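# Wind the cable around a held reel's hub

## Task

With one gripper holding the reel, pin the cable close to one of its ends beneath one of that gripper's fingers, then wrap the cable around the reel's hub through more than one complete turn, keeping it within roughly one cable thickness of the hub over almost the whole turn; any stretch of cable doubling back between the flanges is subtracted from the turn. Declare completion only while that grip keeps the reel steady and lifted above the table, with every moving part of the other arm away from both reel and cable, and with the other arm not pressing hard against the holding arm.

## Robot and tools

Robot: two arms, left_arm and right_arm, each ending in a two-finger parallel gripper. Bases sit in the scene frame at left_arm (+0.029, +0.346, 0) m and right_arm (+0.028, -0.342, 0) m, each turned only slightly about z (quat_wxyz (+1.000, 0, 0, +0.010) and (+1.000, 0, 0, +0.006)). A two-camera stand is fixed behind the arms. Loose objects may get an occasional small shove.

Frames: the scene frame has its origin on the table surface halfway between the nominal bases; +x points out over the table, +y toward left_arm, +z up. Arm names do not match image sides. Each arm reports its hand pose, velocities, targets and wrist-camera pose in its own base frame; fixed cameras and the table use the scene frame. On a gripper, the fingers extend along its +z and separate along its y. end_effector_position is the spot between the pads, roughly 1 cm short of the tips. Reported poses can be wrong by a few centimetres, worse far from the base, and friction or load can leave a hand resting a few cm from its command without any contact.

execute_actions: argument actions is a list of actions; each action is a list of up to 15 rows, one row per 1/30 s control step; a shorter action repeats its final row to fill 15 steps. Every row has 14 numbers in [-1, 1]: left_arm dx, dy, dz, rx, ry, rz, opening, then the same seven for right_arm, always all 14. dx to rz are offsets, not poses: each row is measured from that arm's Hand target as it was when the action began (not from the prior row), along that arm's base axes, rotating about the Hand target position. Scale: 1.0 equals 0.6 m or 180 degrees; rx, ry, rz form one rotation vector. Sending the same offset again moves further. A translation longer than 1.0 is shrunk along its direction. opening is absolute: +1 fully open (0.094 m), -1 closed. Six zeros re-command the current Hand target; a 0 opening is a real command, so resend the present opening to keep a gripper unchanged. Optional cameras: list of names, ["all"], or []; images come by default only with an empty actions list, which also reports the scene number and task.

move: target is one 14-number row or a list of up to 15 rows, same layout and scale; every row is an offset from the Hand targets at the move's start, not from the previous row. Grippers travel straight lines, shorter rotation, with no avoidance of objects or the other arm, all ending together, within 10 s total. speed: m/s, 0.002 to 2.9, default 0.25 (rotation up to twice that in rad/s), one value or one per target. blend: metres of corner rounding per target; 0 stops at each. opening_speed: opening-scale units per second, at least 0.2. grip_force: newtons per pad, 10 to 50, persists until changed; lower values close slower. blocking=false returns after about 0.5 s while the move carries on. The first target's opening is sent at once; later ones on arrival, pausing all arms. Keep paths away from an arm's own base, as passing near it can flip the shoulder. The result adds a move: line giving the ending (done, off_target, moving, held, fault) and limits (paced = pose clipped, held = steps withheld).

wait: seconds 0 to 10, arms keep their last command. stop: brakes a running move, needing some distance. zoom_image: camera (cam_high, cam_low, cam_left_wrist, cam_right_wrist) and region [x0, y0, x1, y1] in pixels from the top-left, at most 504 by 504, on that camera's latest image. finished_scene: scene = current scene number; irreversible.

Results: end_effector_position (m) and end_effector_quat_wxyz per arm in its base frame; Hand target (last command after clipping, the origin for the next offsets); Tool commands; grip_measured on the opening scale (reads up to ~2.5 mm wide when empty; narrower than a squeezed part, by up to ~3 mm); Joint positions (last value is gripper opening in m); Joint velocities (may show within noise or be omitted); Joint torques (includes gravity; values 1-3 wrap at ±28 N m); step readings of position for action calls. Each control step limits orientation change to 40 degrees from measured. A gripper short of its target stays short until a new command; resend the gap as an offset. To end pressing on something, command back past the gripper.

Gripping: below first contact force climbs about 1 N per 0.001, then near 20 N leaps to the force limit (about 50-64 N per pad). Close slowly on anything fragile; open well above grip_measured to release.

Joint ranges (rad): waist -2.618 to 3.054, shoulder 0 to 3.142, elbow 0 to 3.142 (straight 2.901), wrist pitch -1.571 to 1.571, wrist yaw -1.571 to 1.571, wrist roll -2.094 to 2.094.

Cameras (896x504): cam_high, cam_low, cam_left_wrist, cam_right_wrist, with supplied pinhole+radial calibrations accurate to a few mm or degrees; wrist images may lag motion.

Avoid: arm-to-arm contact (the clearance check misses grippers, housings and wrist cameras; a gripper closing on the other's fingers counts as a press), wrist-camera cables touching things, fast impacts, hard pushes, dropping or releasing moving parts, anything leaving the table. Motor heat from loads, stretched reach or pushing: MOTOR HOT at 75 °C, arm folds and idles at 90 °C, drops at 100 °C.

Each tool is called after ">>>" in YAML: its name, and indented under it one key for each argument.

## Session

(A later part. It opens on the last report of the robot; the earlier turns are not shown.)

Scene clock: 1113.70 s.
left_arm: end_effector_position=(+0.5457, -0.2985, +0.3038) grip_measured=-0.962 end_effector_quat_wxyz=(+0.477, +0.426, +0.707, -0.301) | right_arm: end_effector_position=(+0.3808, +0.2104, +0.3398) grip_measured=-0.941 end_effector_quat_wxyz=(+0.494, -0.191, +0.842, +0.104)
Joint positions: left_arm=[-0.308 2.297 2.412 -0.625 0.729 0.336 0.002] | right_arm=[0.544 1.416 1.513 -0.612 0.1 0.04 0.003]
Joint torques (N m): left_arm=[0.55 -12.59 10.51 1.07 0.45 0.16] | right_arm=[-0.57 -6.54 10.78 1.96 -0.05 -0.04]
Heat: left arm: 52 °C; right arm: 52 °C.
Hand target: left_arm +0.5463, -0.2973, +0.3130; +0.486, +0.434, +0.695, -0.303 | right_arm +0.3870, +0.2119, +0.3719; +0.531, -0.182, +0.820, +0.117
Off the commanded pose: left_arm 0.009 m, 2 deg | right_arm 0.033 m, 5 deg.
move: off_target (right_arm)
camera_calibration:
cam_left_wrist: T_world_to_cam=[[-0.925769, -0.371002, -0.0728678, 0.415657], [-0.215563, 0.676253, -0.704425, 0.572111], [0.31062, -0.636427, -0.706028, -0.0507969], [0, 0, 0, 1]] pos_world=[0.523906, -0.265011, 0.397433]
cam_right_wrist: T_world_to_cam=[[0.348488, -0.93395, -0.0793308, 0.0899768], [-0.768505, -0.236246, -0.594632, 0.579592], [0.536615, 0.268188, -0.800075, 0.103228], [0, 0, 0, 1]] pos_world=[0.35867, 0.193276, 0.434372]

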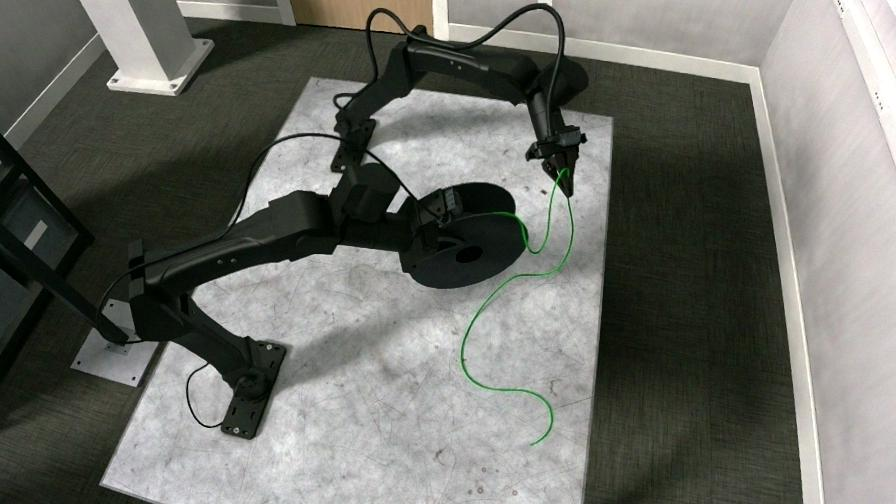

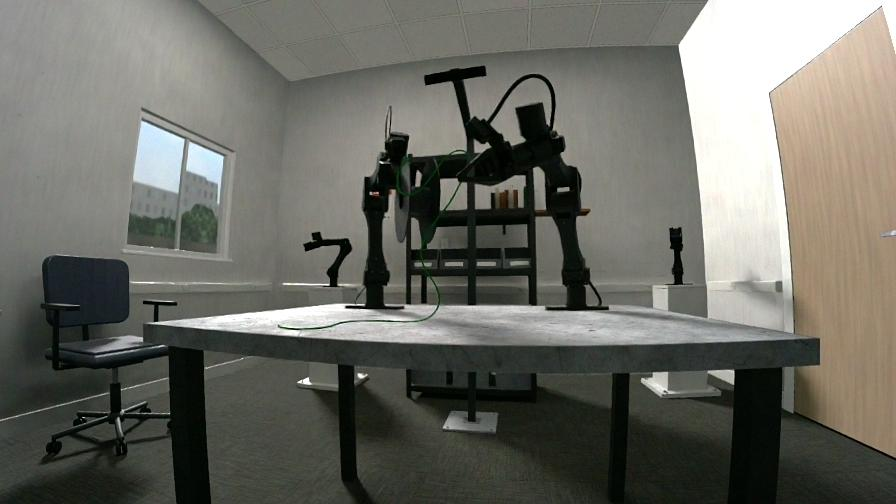

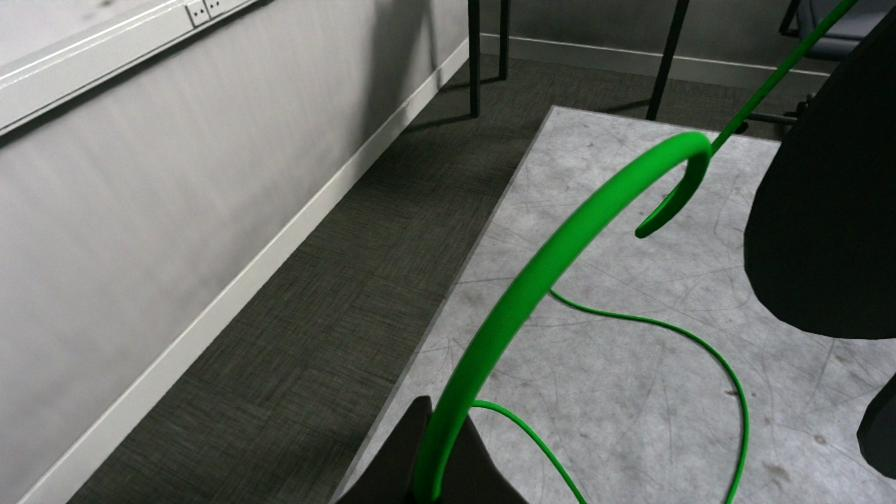

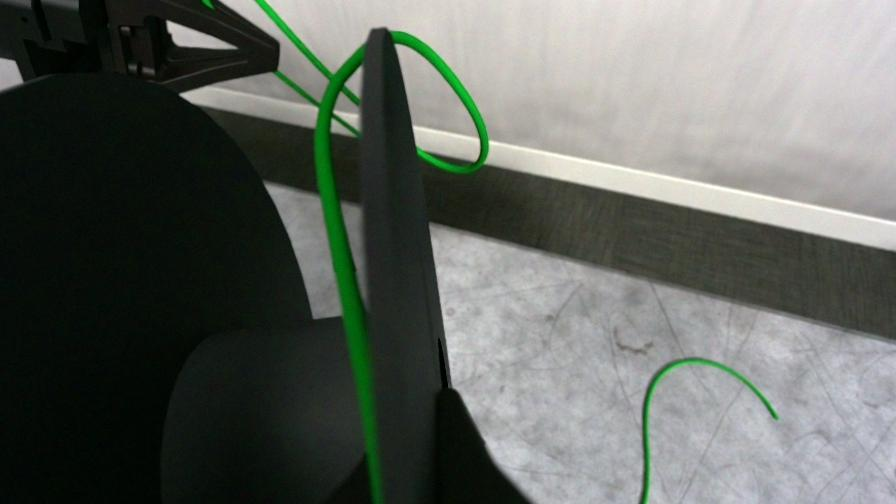

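>>> move:
  target: [0.06,0.208,0.142,0,0,0,-1,0,0,0,0,0,0,-1]
  speed: 0.15
  cameras: ["cam_low","cam_right_wrist","cam_high"]

>>> zoom_image:
  camera: "cam_low"
  region: [330, 120, 570, 360]

>>> zoom_image:
  camera: "cam_high"
  region: [380, 140, 620, 380]

Scene clock: 1124.57 s.
left_arm: end_effector_position=(+0.5853, -0.1693, +0.3827) grip_measured=-0.962 end_effector_quat_wxyz=(+0.556, +0.365, +0.686, -0.295) | right_arm: end_effector_position=(+0.3808, +0.2104, +0.3398) grip_measured=-0.941 end_effector_quat_wxyz=(+0.494, -0.191, +0.842, +0.104)
Joint positions: left_arm=[-0.049 2.43 2.84 -0.75 0.899 0.273 0.002] | right_arm=[0.544 1.416 1.513 -0.612 0.099 0.04 0.003]
Joint torques (N m): left_arm=[-0.27 -13.18 9.26 1.32 0.38 -0.02] | right_arm=[-0.58 -6.5 10.77 1.96 -0.04 -0.03]
Heat: left arm: 51 °C; right arm: 52 °C.
Hand target: left_arm +0.5822, -0.1727, +0.3982; +0.486, +0.435, +0.695, -0.303 | right_arm +0.3870, +0.2119, +0.3719; +0.531, -0.182, +0.820, +0.117
Off the commanded pose: left_arm 0.016 m, 11 deg | right_arm 0.033 m, 5 deg.
elbow stopped short (left arm): the move would have taken joint 3 (elbow) straighter than the controller allows.
move: off_target (left_arm, right_arm)
camera_calibration:
cam_right_wrist: T_world_to_cam=[[0.348802, -0.933821, -0.0794692, 0.0900275], [-0.768443, -0.236425, -0.594642, 0.579555], [0.536501, 0.26848, -0.800053, 0.103231], [0, 0, 0, 1]] pos_world=[0.358569, 0.193375, 0.434372]
Images, in order (width x height): cam_high 896x504, cam_low 896x504, cam_right_wrist 896x504.

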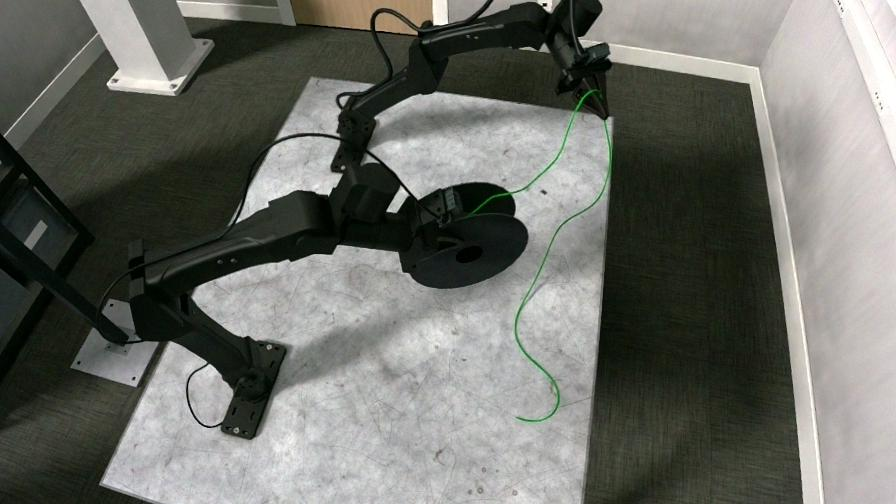

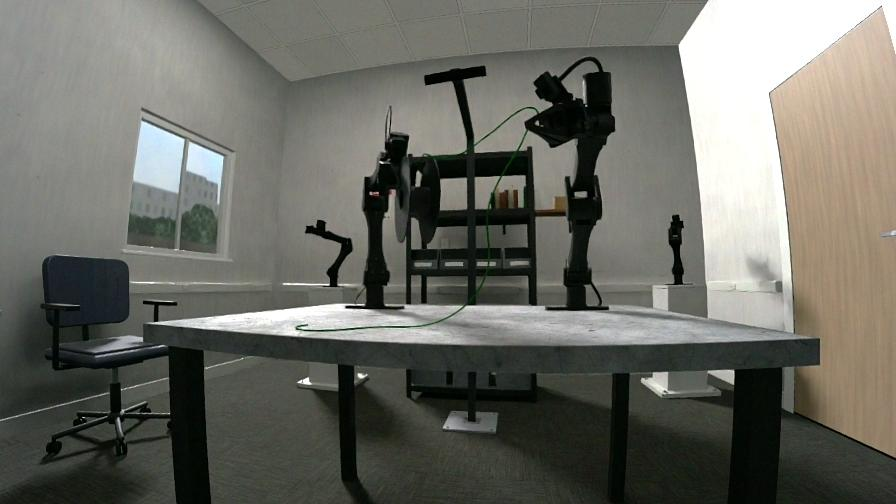

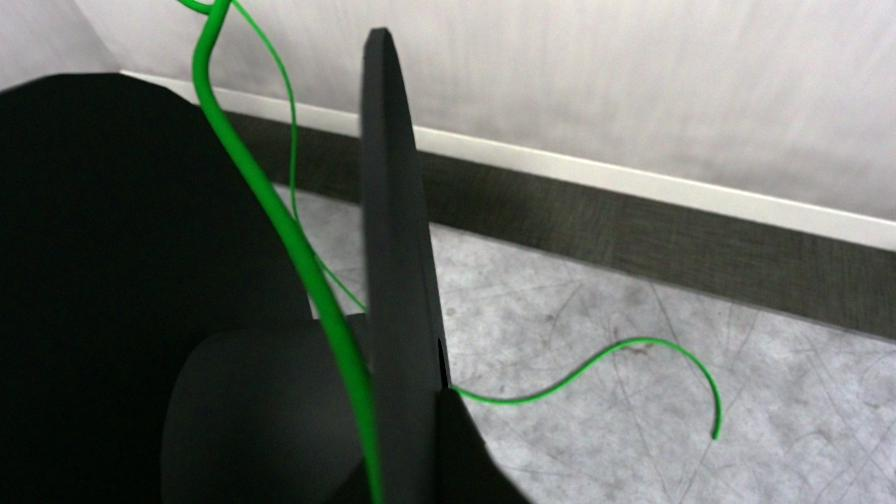

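Scaled by 2.100 from the camera's 896x504 image, which has a finer 1280x720 frame.

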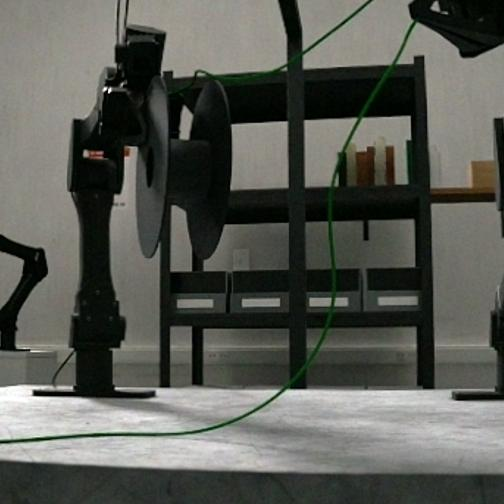

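Scaled by 2.100 from the camera's 896x504 image, which has a finer 1280x720 frame.

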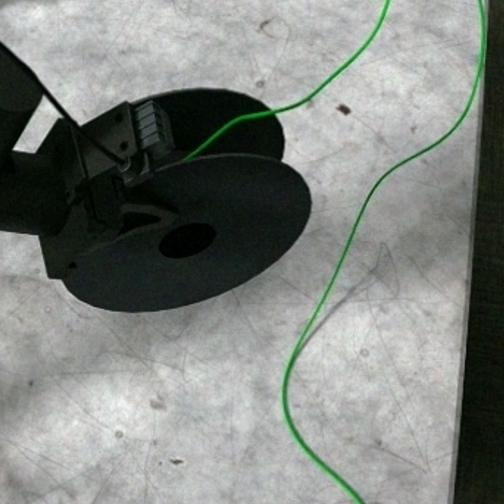

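>>> move:
  target: [0.04,-0.167,-0.147,0,0,0,-1,-0.05,0.083,0.133,0,0,0,-1]
  speed: 0.12
  cameras: ["cam_low","cam_right_wrist","cam_high"]

>>> zoom_image:
  camera: "cam_low"
  region: [330, 80, 570, 320]

>>> zoom_image:
  camera: "cam_high"
  region: [380, 140, 620, 380]

Scene clock: 1152.13 s.
left_arm: end_effector_position=(+0.6033, -0.2716, +0.3001) grip_measured=-0.962 end_effector_quat_wxyz=(+0.519, +0.398, +0.694, -0.301) | right_arm: end_effector_position=(+0.3555, +0.2609, +0.4245) grip_measured=-0.941 end_effector_quat_wxyz=(+0.498, -0.199, +0.838, +0.101)
Joint positions: left_arm=[-0.233 2.586 2.843 -0.658 0.772 0.281 0.002] | right_arm=[0.739 1.63 2.101 -0.994 0.266 0.118 0.003]
Joint torques (N m): left_arm=[-0.06 -13.93 9.5 1.36 0.21 0.03] | right_arm=[0.39 -7.25 9.35 1.91 0.21 0.05]
Heat: left arm: 53 °C; right arm: 52 °C.
Hand target: left_arm +0.6063, -0.2728, +0.3100; +0.486, +0.434, +0.695, -0.303 | right_arm +0.3571, +0.2618, +0.4516; +0.530, -0.182, +0.820, +0.117
Off the commanded pose: left_arm 0.010 m, 6 deg | right_arm 0.027 m, 5 deg.
elbow stopped short (left arm): the move would have taken joint 3 (elbow) straighter than the controller allows.
move: off_target (left_arm, right_arm)
camera_calibration:
cam_right_wrist: T_world_to_cam=[[0.361253, -0.930158, -0.0655997, 0.141449], [-0.756944, -0.251442, -0.603168, 0.62577], [0.544547, 0.267552, -0.794912, 0.166202], [0, 0, 0, 1]] pos_world=[0.33207, 0.244447, 0.51884]
Images, in order (width x height): cam_high 896x504, cam_low 896x504, cam_right_wrist 896x504.

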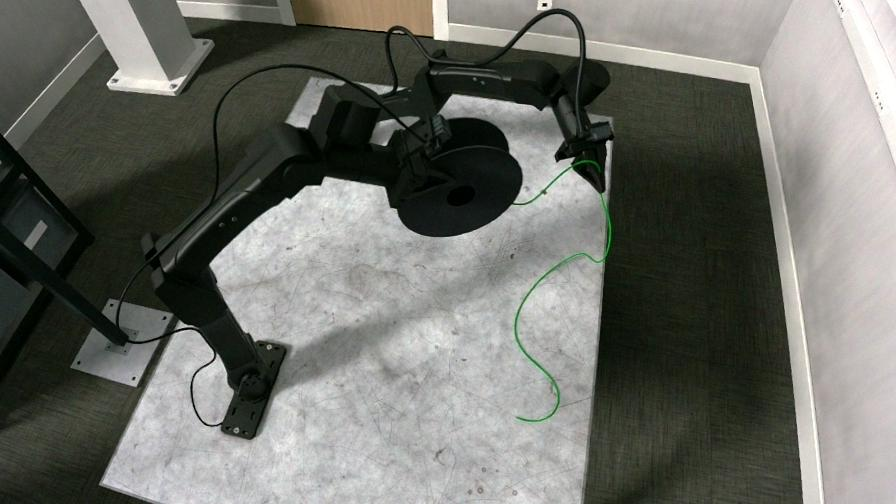

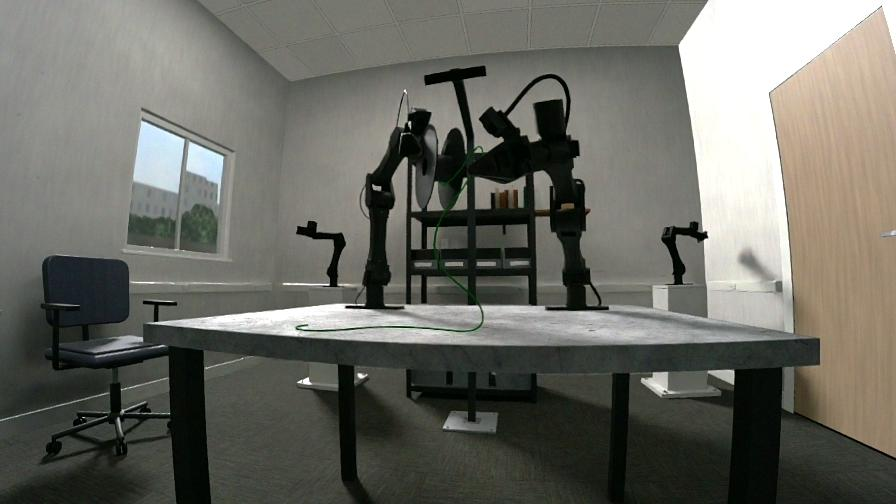

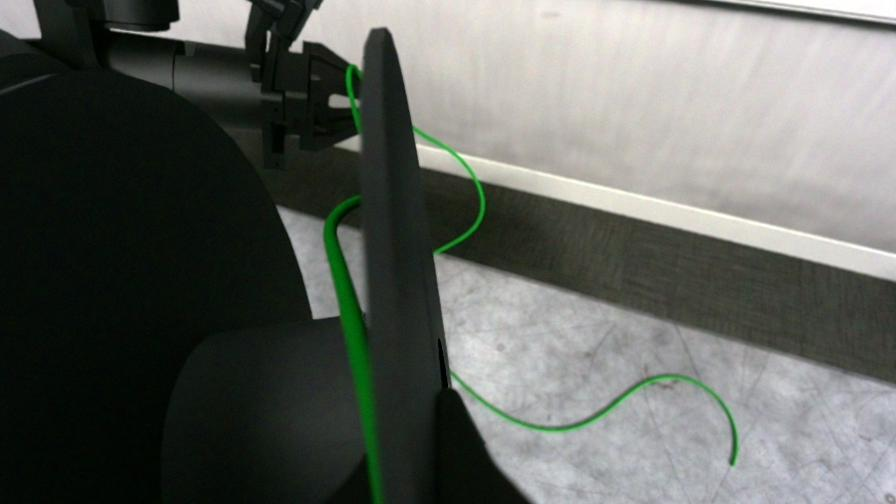

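Scaled by 2.100 from the camera's 896x504 image, which has a finer 1280x720 frame.

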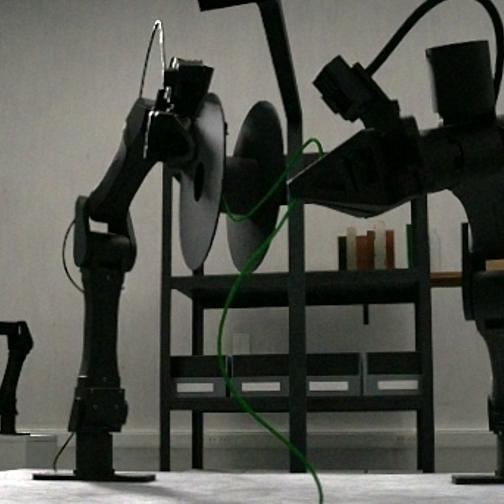

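Scaled by 2.100 from the camera's 896x504 image, which has a finer 1280x720 frame.

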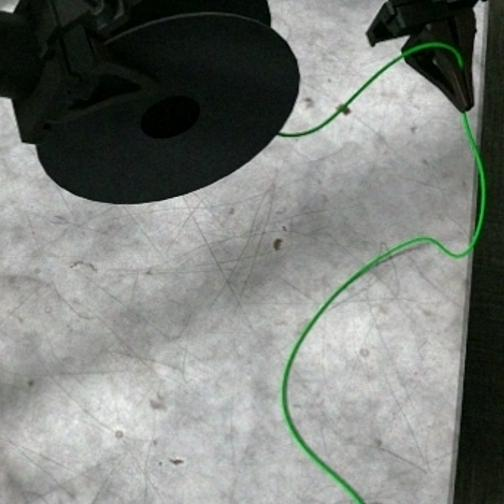

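>>> move:
  target:
    - [-0.102,-0.047,-0.208,0,0,0,-1,0,0,0,0,0,0,-1]
    - [-0.359,-0.165,-0.333,0,0,0,-1,0,0,0,0,0,0,-1]
  speed: 0.15
  blend: [0.05,0]
  cameras: ["cam_low","cam_right_wrist","cam_left_wrist","cam_high"]

>>> zoom_image:
  camera: "cam_low"
  region: [330, 80, 570, 320]

>>> zoom_image:
  camera: "cam_high"
  region: [380, 80, 620, 320]

Scene clock: 1175.07 s.
left_arm: end_effector_position=(+0.3870, -0.3702, +0.0839) grip_measured=-0.962 end_effector_quat_wxyz=(+0.456, +0.438, +0.713, -0.302) | right_arm: end_effector_position=(+0.3554, +0.2608, +0.4242) grip_measured=-0.941 end_effector_quat_wxyz=(+0.498, -0.199, +0.838, +0.101)
Joint positions: left_arm=[-0.609 2.024 1.054 0.502 0.479 0.195 0.002] | right_arm=[0.739 1.63 2.101 -0.995 0.266 0.118 0.003]
Joint torques (N m): left_arm=[0.01 -13.61 6.58 1.51 0.07 -0.06] | right_arm=[0.4 -7.3 9.35 1.92 0.21 0.07]
Heat: left arm: 51 °C; right arm: 50 °C.
Hand target: left_arm +0.3908, -0.3718, +0.1101; +0.486, +0.434, +0.695, -0.303 | right_arm +0.3570, +0.2618, +0.4516; +0.530, -0.182, +0.820, +0.117
Off the commanded pose: left_arm 0.027 m, 4 deg | right_arm 0.027 m, 5 deg.
move: off_target (left_arm, right_arm)
camera_calibration:
cam_left_wrist: T_world_to_cam=[[-0.936967, -0.34465, -0.0575258, 0.23892], [-0.216925, 0.702816, -0.677491, 0.43954], [0.273927, -0.622308, -0.733278, -0.180694], [0, 0, 0, 1]] pos_world=[0.368704, -0.33902, 0.17903]
cam_right_wrist: T_world_to_cam=[[0.361047, -0.930248, -0.0654553, 0.141359], [-0.757531, -0.251629, -0.602354, 0.625442], [0.543868, 0.267062, -0.795541, 0.166742], [0, 0, 0, 1]] pos_world=[0.332069, 0.244347, 0.518641]

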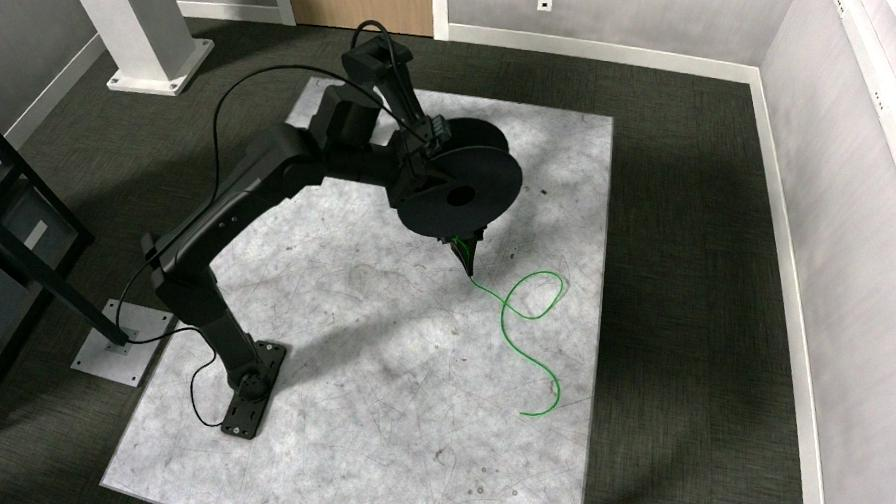

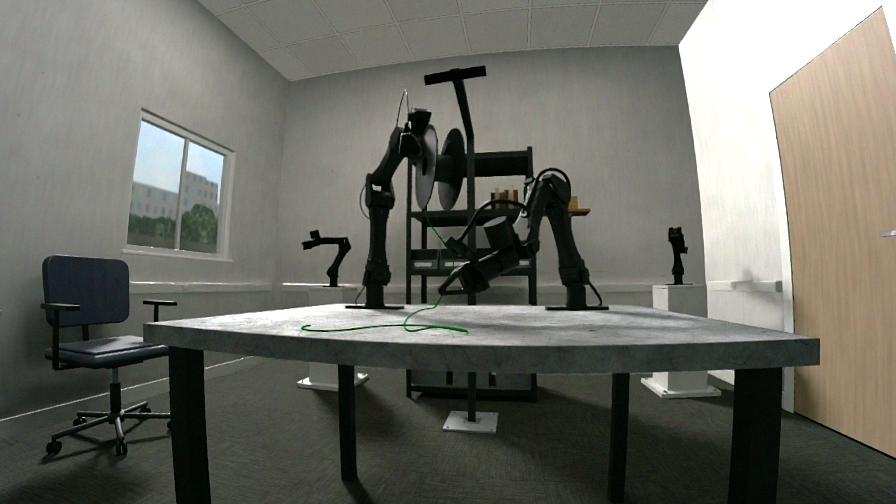

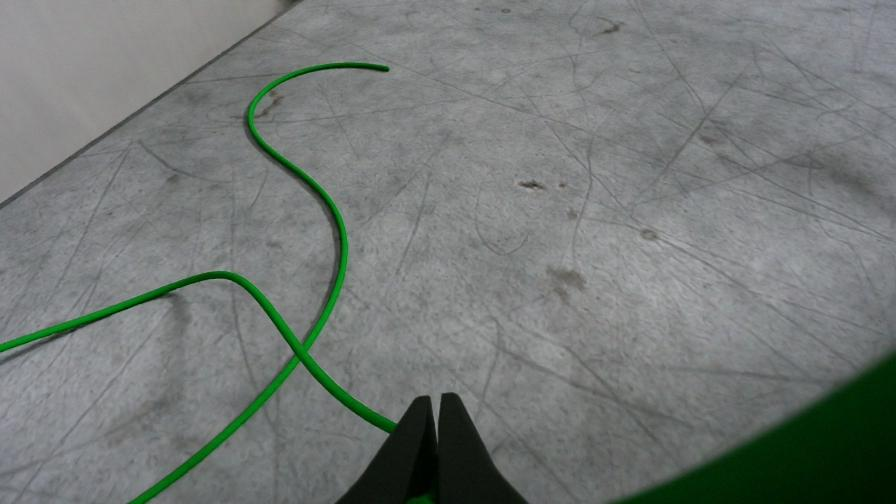

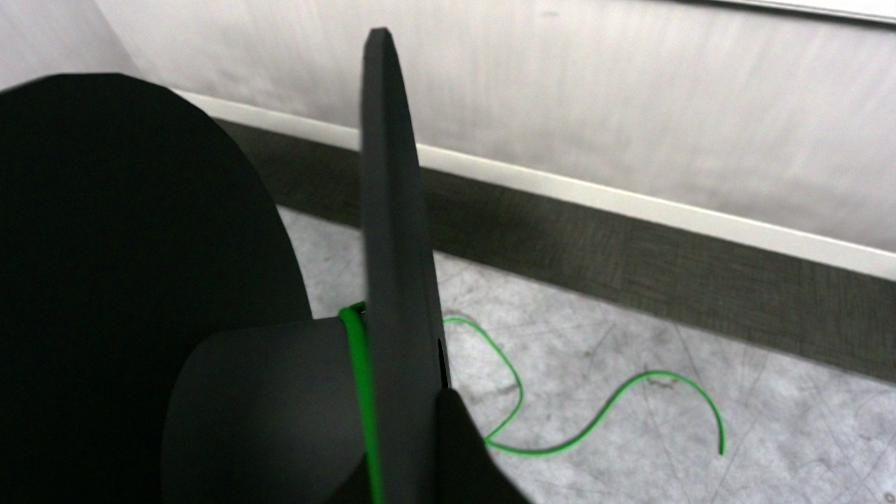

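Scaled by 2.100 from the camera's 896x504 image, which has a finer 1280x720 frame.

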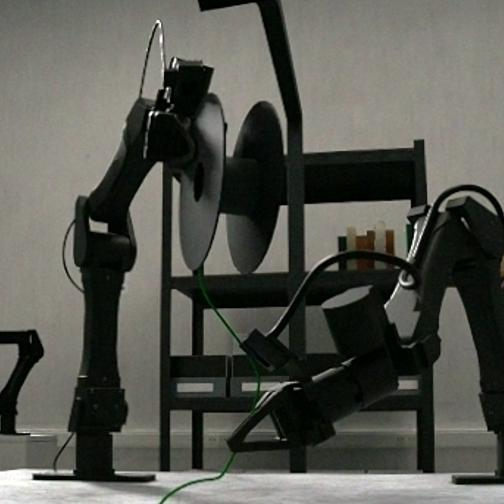

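Scaled by 2.100 from the camera's 896x504 image, which has a finer 1280x720 frame.

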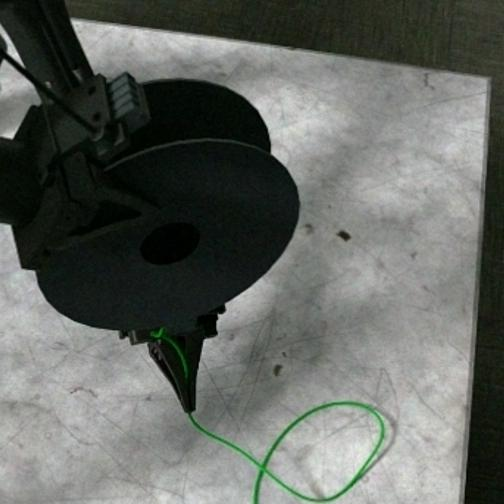

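>>> move:
  target:
    - [-0.15,-0.06,0.02,0,0,0,-1,0,0,0,0,0,0,-1]
    - [-0.303,-0.13,0.133,0,0,0,-1,0,0,0,0,0,0,-1]
  speed: 0.12
  blend: [0.05,0]
  cameras: ["cam_low","cam_right_wrist","cam_left_wrist","cam_high"]

>>> zoom_image:
  camera: "cam_low"
  region: [330, 80, 570, 320]

>>> zoom_image:
  camera: "cam_high"
  region: [340, 80, 580, 320]

Scene clock: 1195.80 s.
left_arm: end_effector_position=(+0.2069, -0.4444, +0.1608) grip_measured=-0.962 end_effector_quat_wxyz=(+0.463, +0.451, +0.708, -0.286) | right_arm: end_effector_position=(+0.3551, +0.2605, +0.4236) grip_measured=-0.941 end_effector_quat_wxyz=(+0.497, -0.199, +0.839, +0.100)
Joint positions: left_arm=[-1.145 1.642 0.912 0.31 -0.023 0.003 0.002] | right_arm=[0.739 1.63 2.101 -0.998 0.266 0.118 0.003]
Joint torques (N m): left_arm=[-0.2 -10.18 10.06 1.41 -0.12 -0.12] | right_arm=[0.39 -7.32 9.32 1.94 0.2 0.07]
Heat: left arm: 48 °C; right arm: 50 °C.
Hand target: left_arm +0.2091, -0.4498, +0.1901; +0.486, +0.434, +0.695, -0.303 | right_arm +0.3571, +0.2618, +0.4517; +0.531, -0.182, +0.820, +0.117
Off the commanded pose: left_arm 0.030 m, 4 deg | right_arm 0.028 m, 5 deg.
move: off_target (left_arm, right_arm); blend cut to 0.0487 m at target 1
camera_calibration:
cam_left_wrist: T_world_to_cam=[[-0.935416, -0.339295, -0.0993755, 0.0577956], [-0.190809, 0.721117, -0.66602, 0.50562], [0.297639, -0.604044, -0.739285, -0.116859], [0, 0, 0, 1]] pos_world=[0.185321, -0.415589, 0.256105]
cam_right_wrist: T_world_to_cam=[[0.360618, -0.930502, -0.0641882, 0.14078], [-0.758904, -0.252714, -0.600167, 0.624703], [0.542236, 0.265144, -0.797295, 0.168293], [0, 0, 0, 1]] pos_world=[0.332067, 0.244246, 0.518142]

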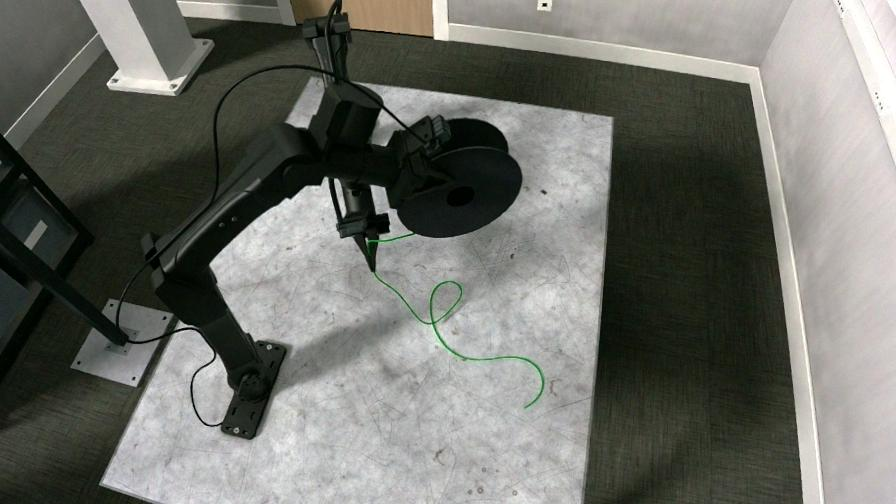

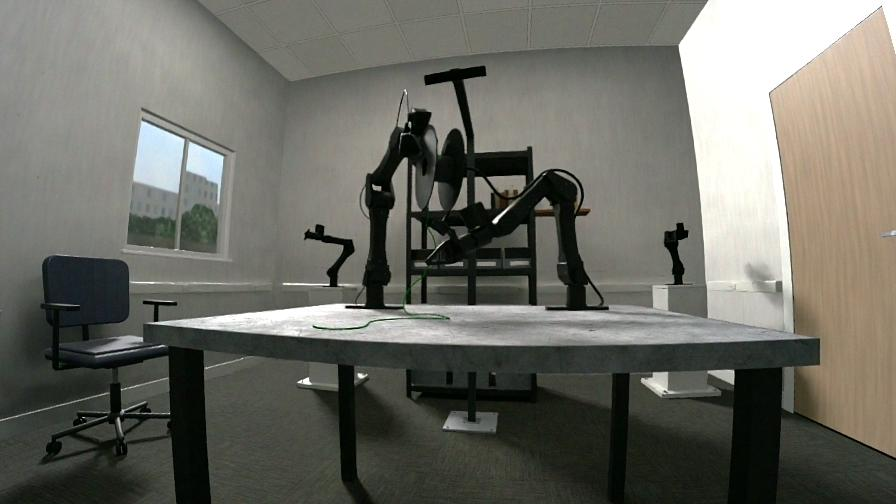

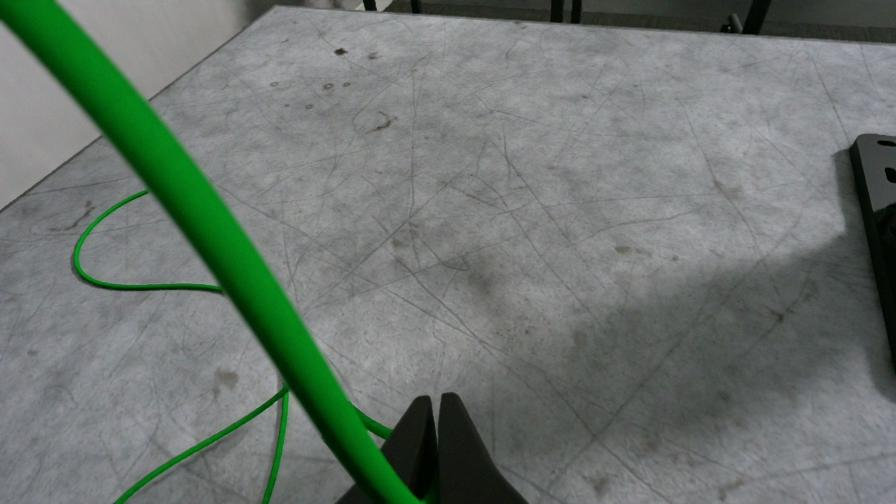

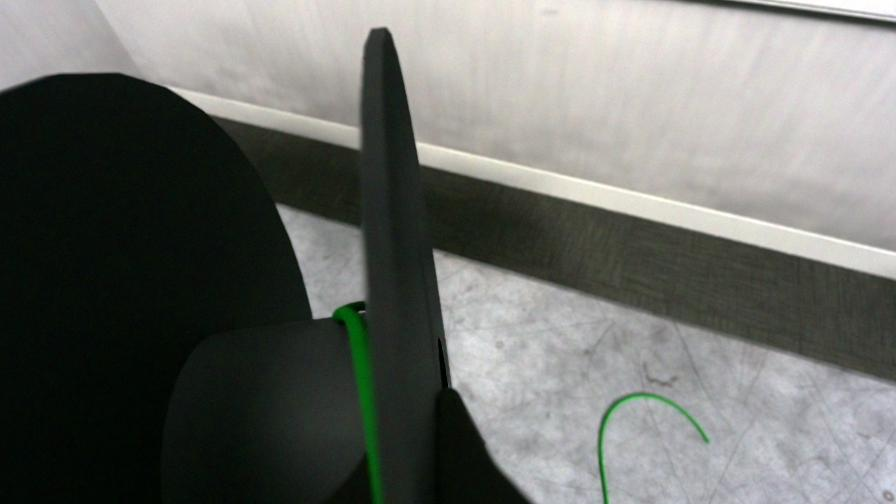

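Scaled by 2.100 from the camera's 896x504 image, which has a finer 1280x720 frame.

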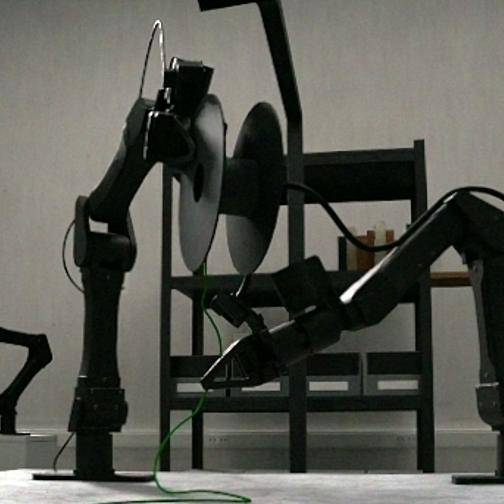

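Scaled by 2.100 from the camera's 896x504 image, which has a finer 1280x720 frame.

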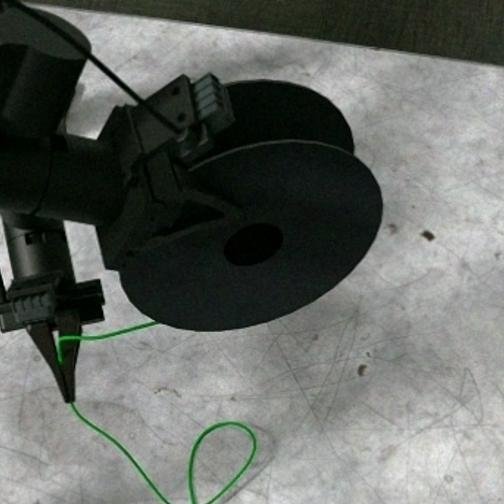

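>>> move:
  target:
    - [-0.098,0.083,0.15,0,0,0,-1,0,0,0,0,0,0,-1]
    - [-0.09,0.108,0.383,0,0,0,-1,0,0,0,0,0,0,-1]
  speed: 0.12
  blend: [0.04,0]
  cameras: ["cam_low","cam_right_wrist","cam_left_wrist","cam_high"]

>>> zoom_image:
  camera: "cam_low"
  region: [330, 80, 570, 320]

>>> zoom_image:
  camera: "cam_high"
  region: [340, 80, 580, 320]

Scene clock: 1231.77 s.
left_arm: end_effector_position=(+0.1545, -0.3851, +0.4074) grip_measured=-0.962 end_effector_quat_wxyz=(+0.479, +0.440, +0.701, -0.292) | right_arm: end_effector_position=(+0.3551, +0.2605, +0.4236) grip_measured=-0.941 end_effector_quat_wxyz=(+0.497, -0.199, +0.839, +0.101)
Joint positions: left_arm=[-1.248 1.354 1.627 -0.655 -0.129 -0.039 0.002] | right_arm=[0.739 1.63 2.101 -0.998 0.266 0.12 0.003]
Joint torques (N m): left_arm=[0.5 -4.56 10.07 1.28 0.11 0] | right_arm=[0.38 -7.34 9.29 1.94 0.2 0.07]
Heat: left arm: 45 °C; right arm: 51 °C.
Hand target: left_arm +0.1551, -0.3850, +0.4199; +0.486, +0.434, +0.695, -0.303 | right_arm +0.3571, +0.2618, +0.4517; +0.531, -0.182, +0.820, +0.117
Off the commanded pose: left_arm 0.012 m, 2 deg | right_arm 0.028 m, 5 deg.
move: off_target (left_arm, right_arm)
camera_calibration:
cam_left_wrist: T_world_to_cam=[[-0.929398, -0.354262, -0.103526, 0.0484161], [-0.186631, 0.693092, -0.69627, 0.618032], [0.318415, -0.627791, -0.710275, 0.0925818], [0, 0, 0, 1]] pos_world=[0.130862, -0.353079, 0.501088]
cam_right_wrist: T_world_to_cam=[[0.359924, -0.930675, -0.0655668, 0.141676], [-0.759448, -0.251433, -0.600017, 0.62447], [0.541936, 0.265755, -0.797295, 0.168271], [0, 0, 0, 1]] pos_world=[0.332068, 0.244148, 0.518144]

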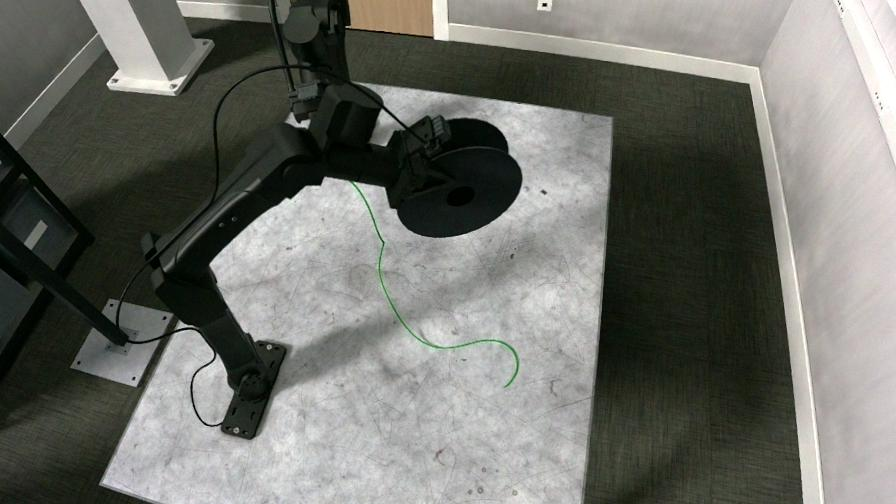

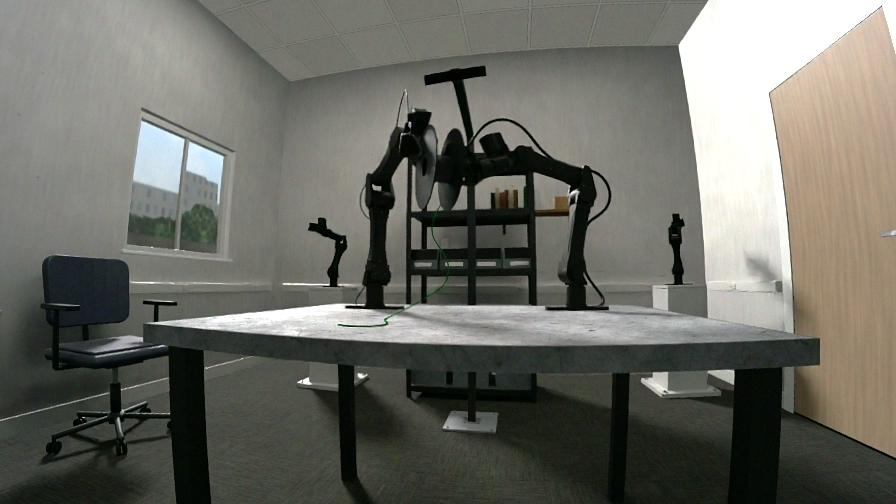

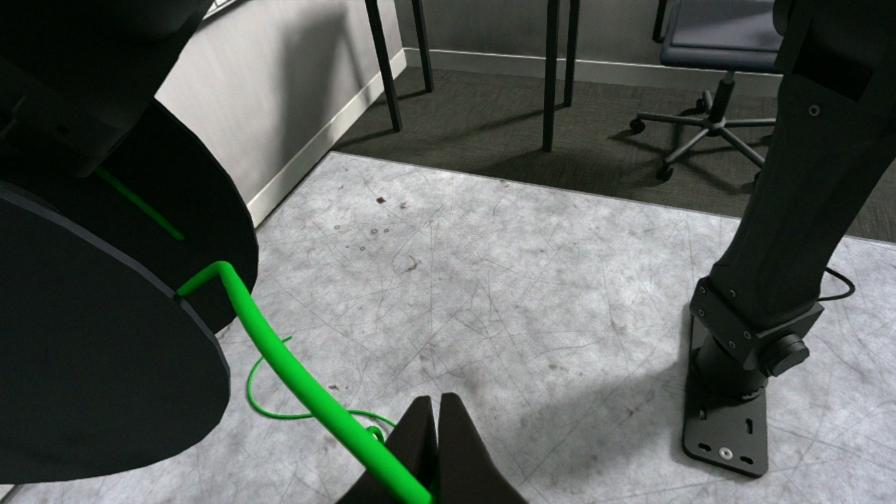

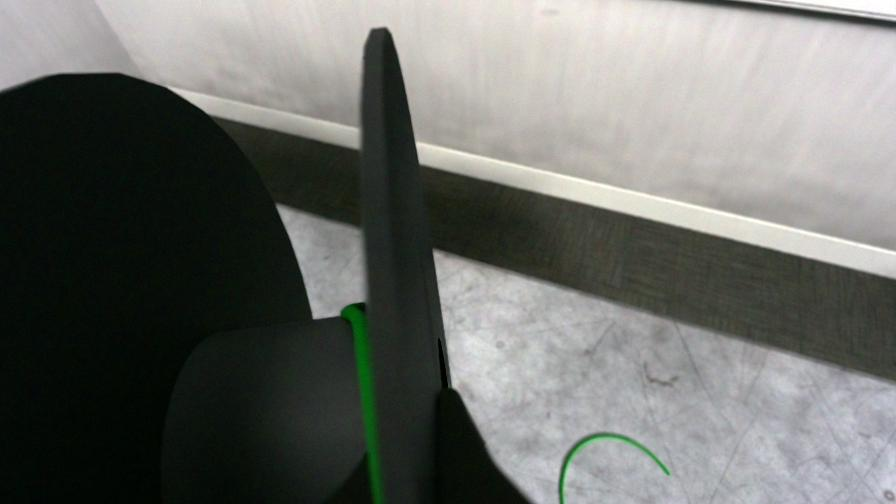

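Scaled by 2.100 from the camera's 896x504 image, which has a finer 1280x720 frame.

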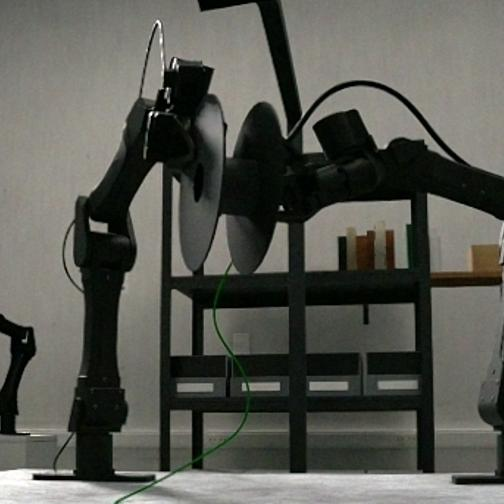

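Scaled by 2.100 from the camera's 896x504 image, which has a finer 1280x720 frame.

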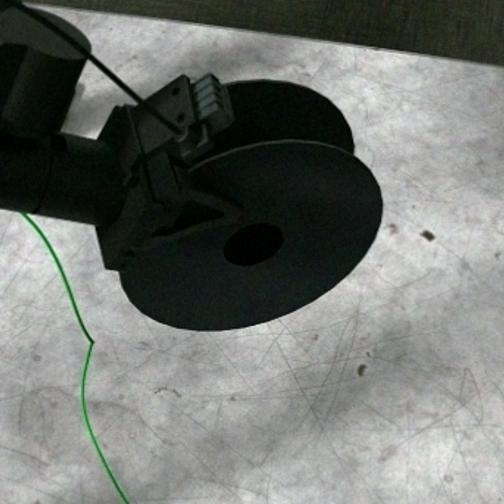

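>>> move:
  target: [0.118,0.025,0.167,0,0,0,-1,0,0,0,0,0,0,-1]
  speed: 0.12
  cameras: ["cam_low","cam_right_wrist","cam_left_wrist","cam_high"]

>>> zoom_image:
  camera: "cam_high"
  region: [340, 80, 580, 320]

Scene clock: 1242.97 s.
left_arm: end_effector_position=(+0.2260, -0.3700, +0.5171) grip_measured=-0.962 end_effector_quat_wxyz=(+0.488, +0.429, +0.697, -0.303) | right_arm: end_effector_position=(+0.3551, +0.2605, +0.4236) grip_measured=-0.941 end_effector_quat_wxyz=(+0.497, -0.198, +0.839, +0.101)
Joint positions: left_arm=[-0.972 1.898 2.847 -1.299 0.127 0.042 0.002] | right_arm=[0.739 1.63 2.101 -0.998 0.266 0.12 0.003]
Joint torques (N m): left_arm=[0.38 -6.26 6.28 1.28 0.16 0.1] | right_arm=[0.39 -7.32 9.29 1.95 0.21 0.05]
Heat: left arm: 44 °C; right arm: 51 °C.
Hand target: left_arm +0.2259, -0.3700, +0.5200; +0.486, +0.434, +0.695, -0.303 | right_arm +0.3571, +0.2618, +0.4517; +0.531, -0.182, +0.820, +0.117
Off the commanded pose: left_arm 0.003 m, 1 deg | right_arm 0.028 m, 5 deg.
elbow stopped short (left arm): the move would have taken joint 3 (elbow) straighter than the controller allows.
move: off_target (right_arm)
camera_calibration:
cam_left_wrist: T_world_to_cam=[[-0.926585, -0.364949, -0.0908423, 0.120479], [-0.192041, 0.666815, -0.720054, 0.701106], [0.323358, -0.649746, -0.687946, 0.136448], [0, 0, 0, 1]] pos_world=[0.202153, -0.334883, 0.609647]
cam_right_wrist: T_world_to_cam=[[0.359666, -0.930752, -0.0658881, 0.141948], [-0.75958, -0.251046, -0.600011, 0.624417], [0.54192, 0.265851, -0.797274, 0.168242], [0, 0, 0, 1]] pos_world=[0.332068, 0.244149, 0.518145]

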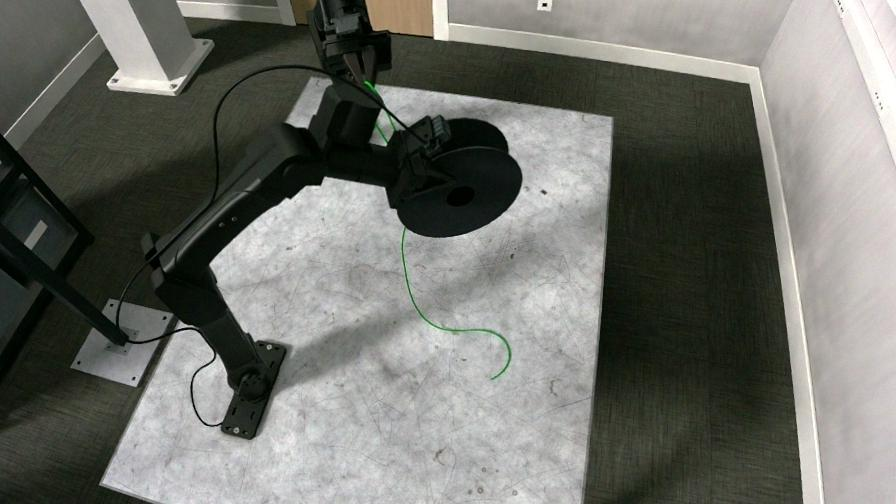

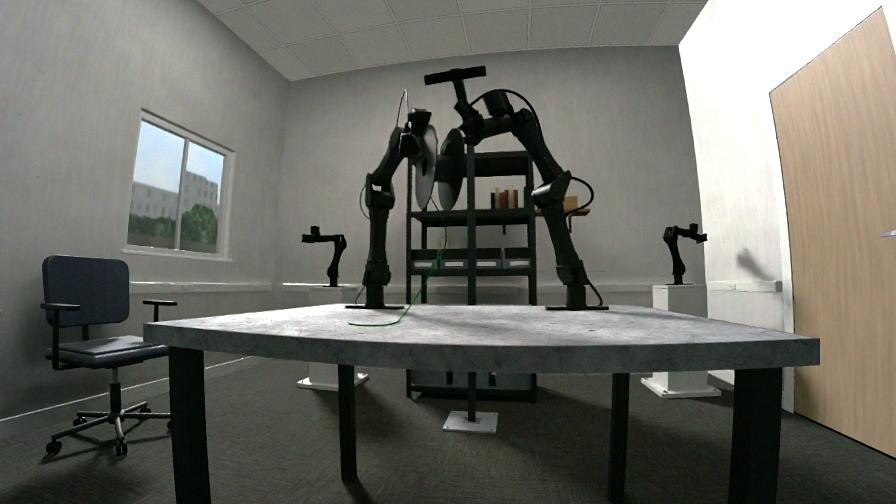

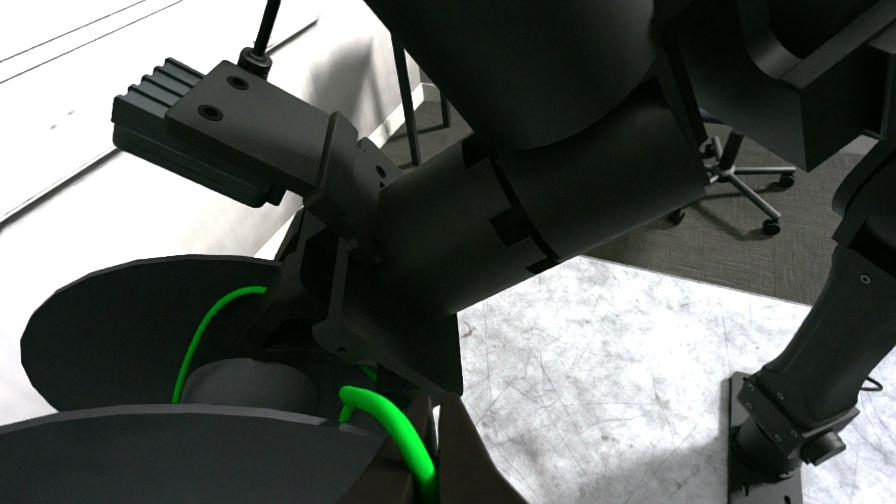

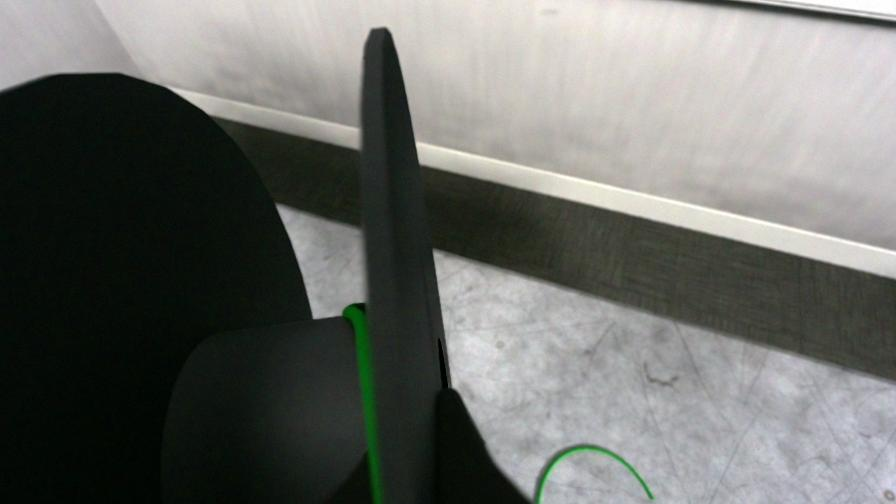

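Scaled by 2.100 from the camera's 896x504 image, which has a finer 1280x720 frame.

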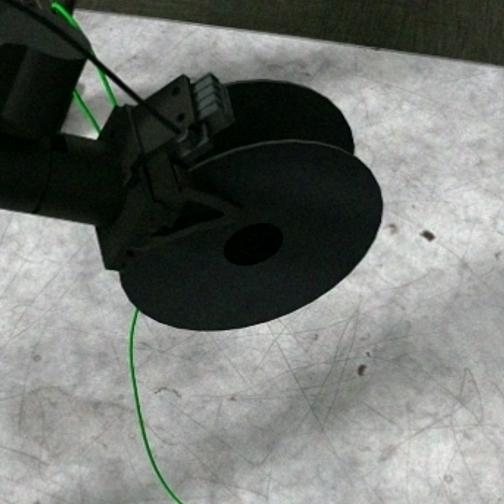

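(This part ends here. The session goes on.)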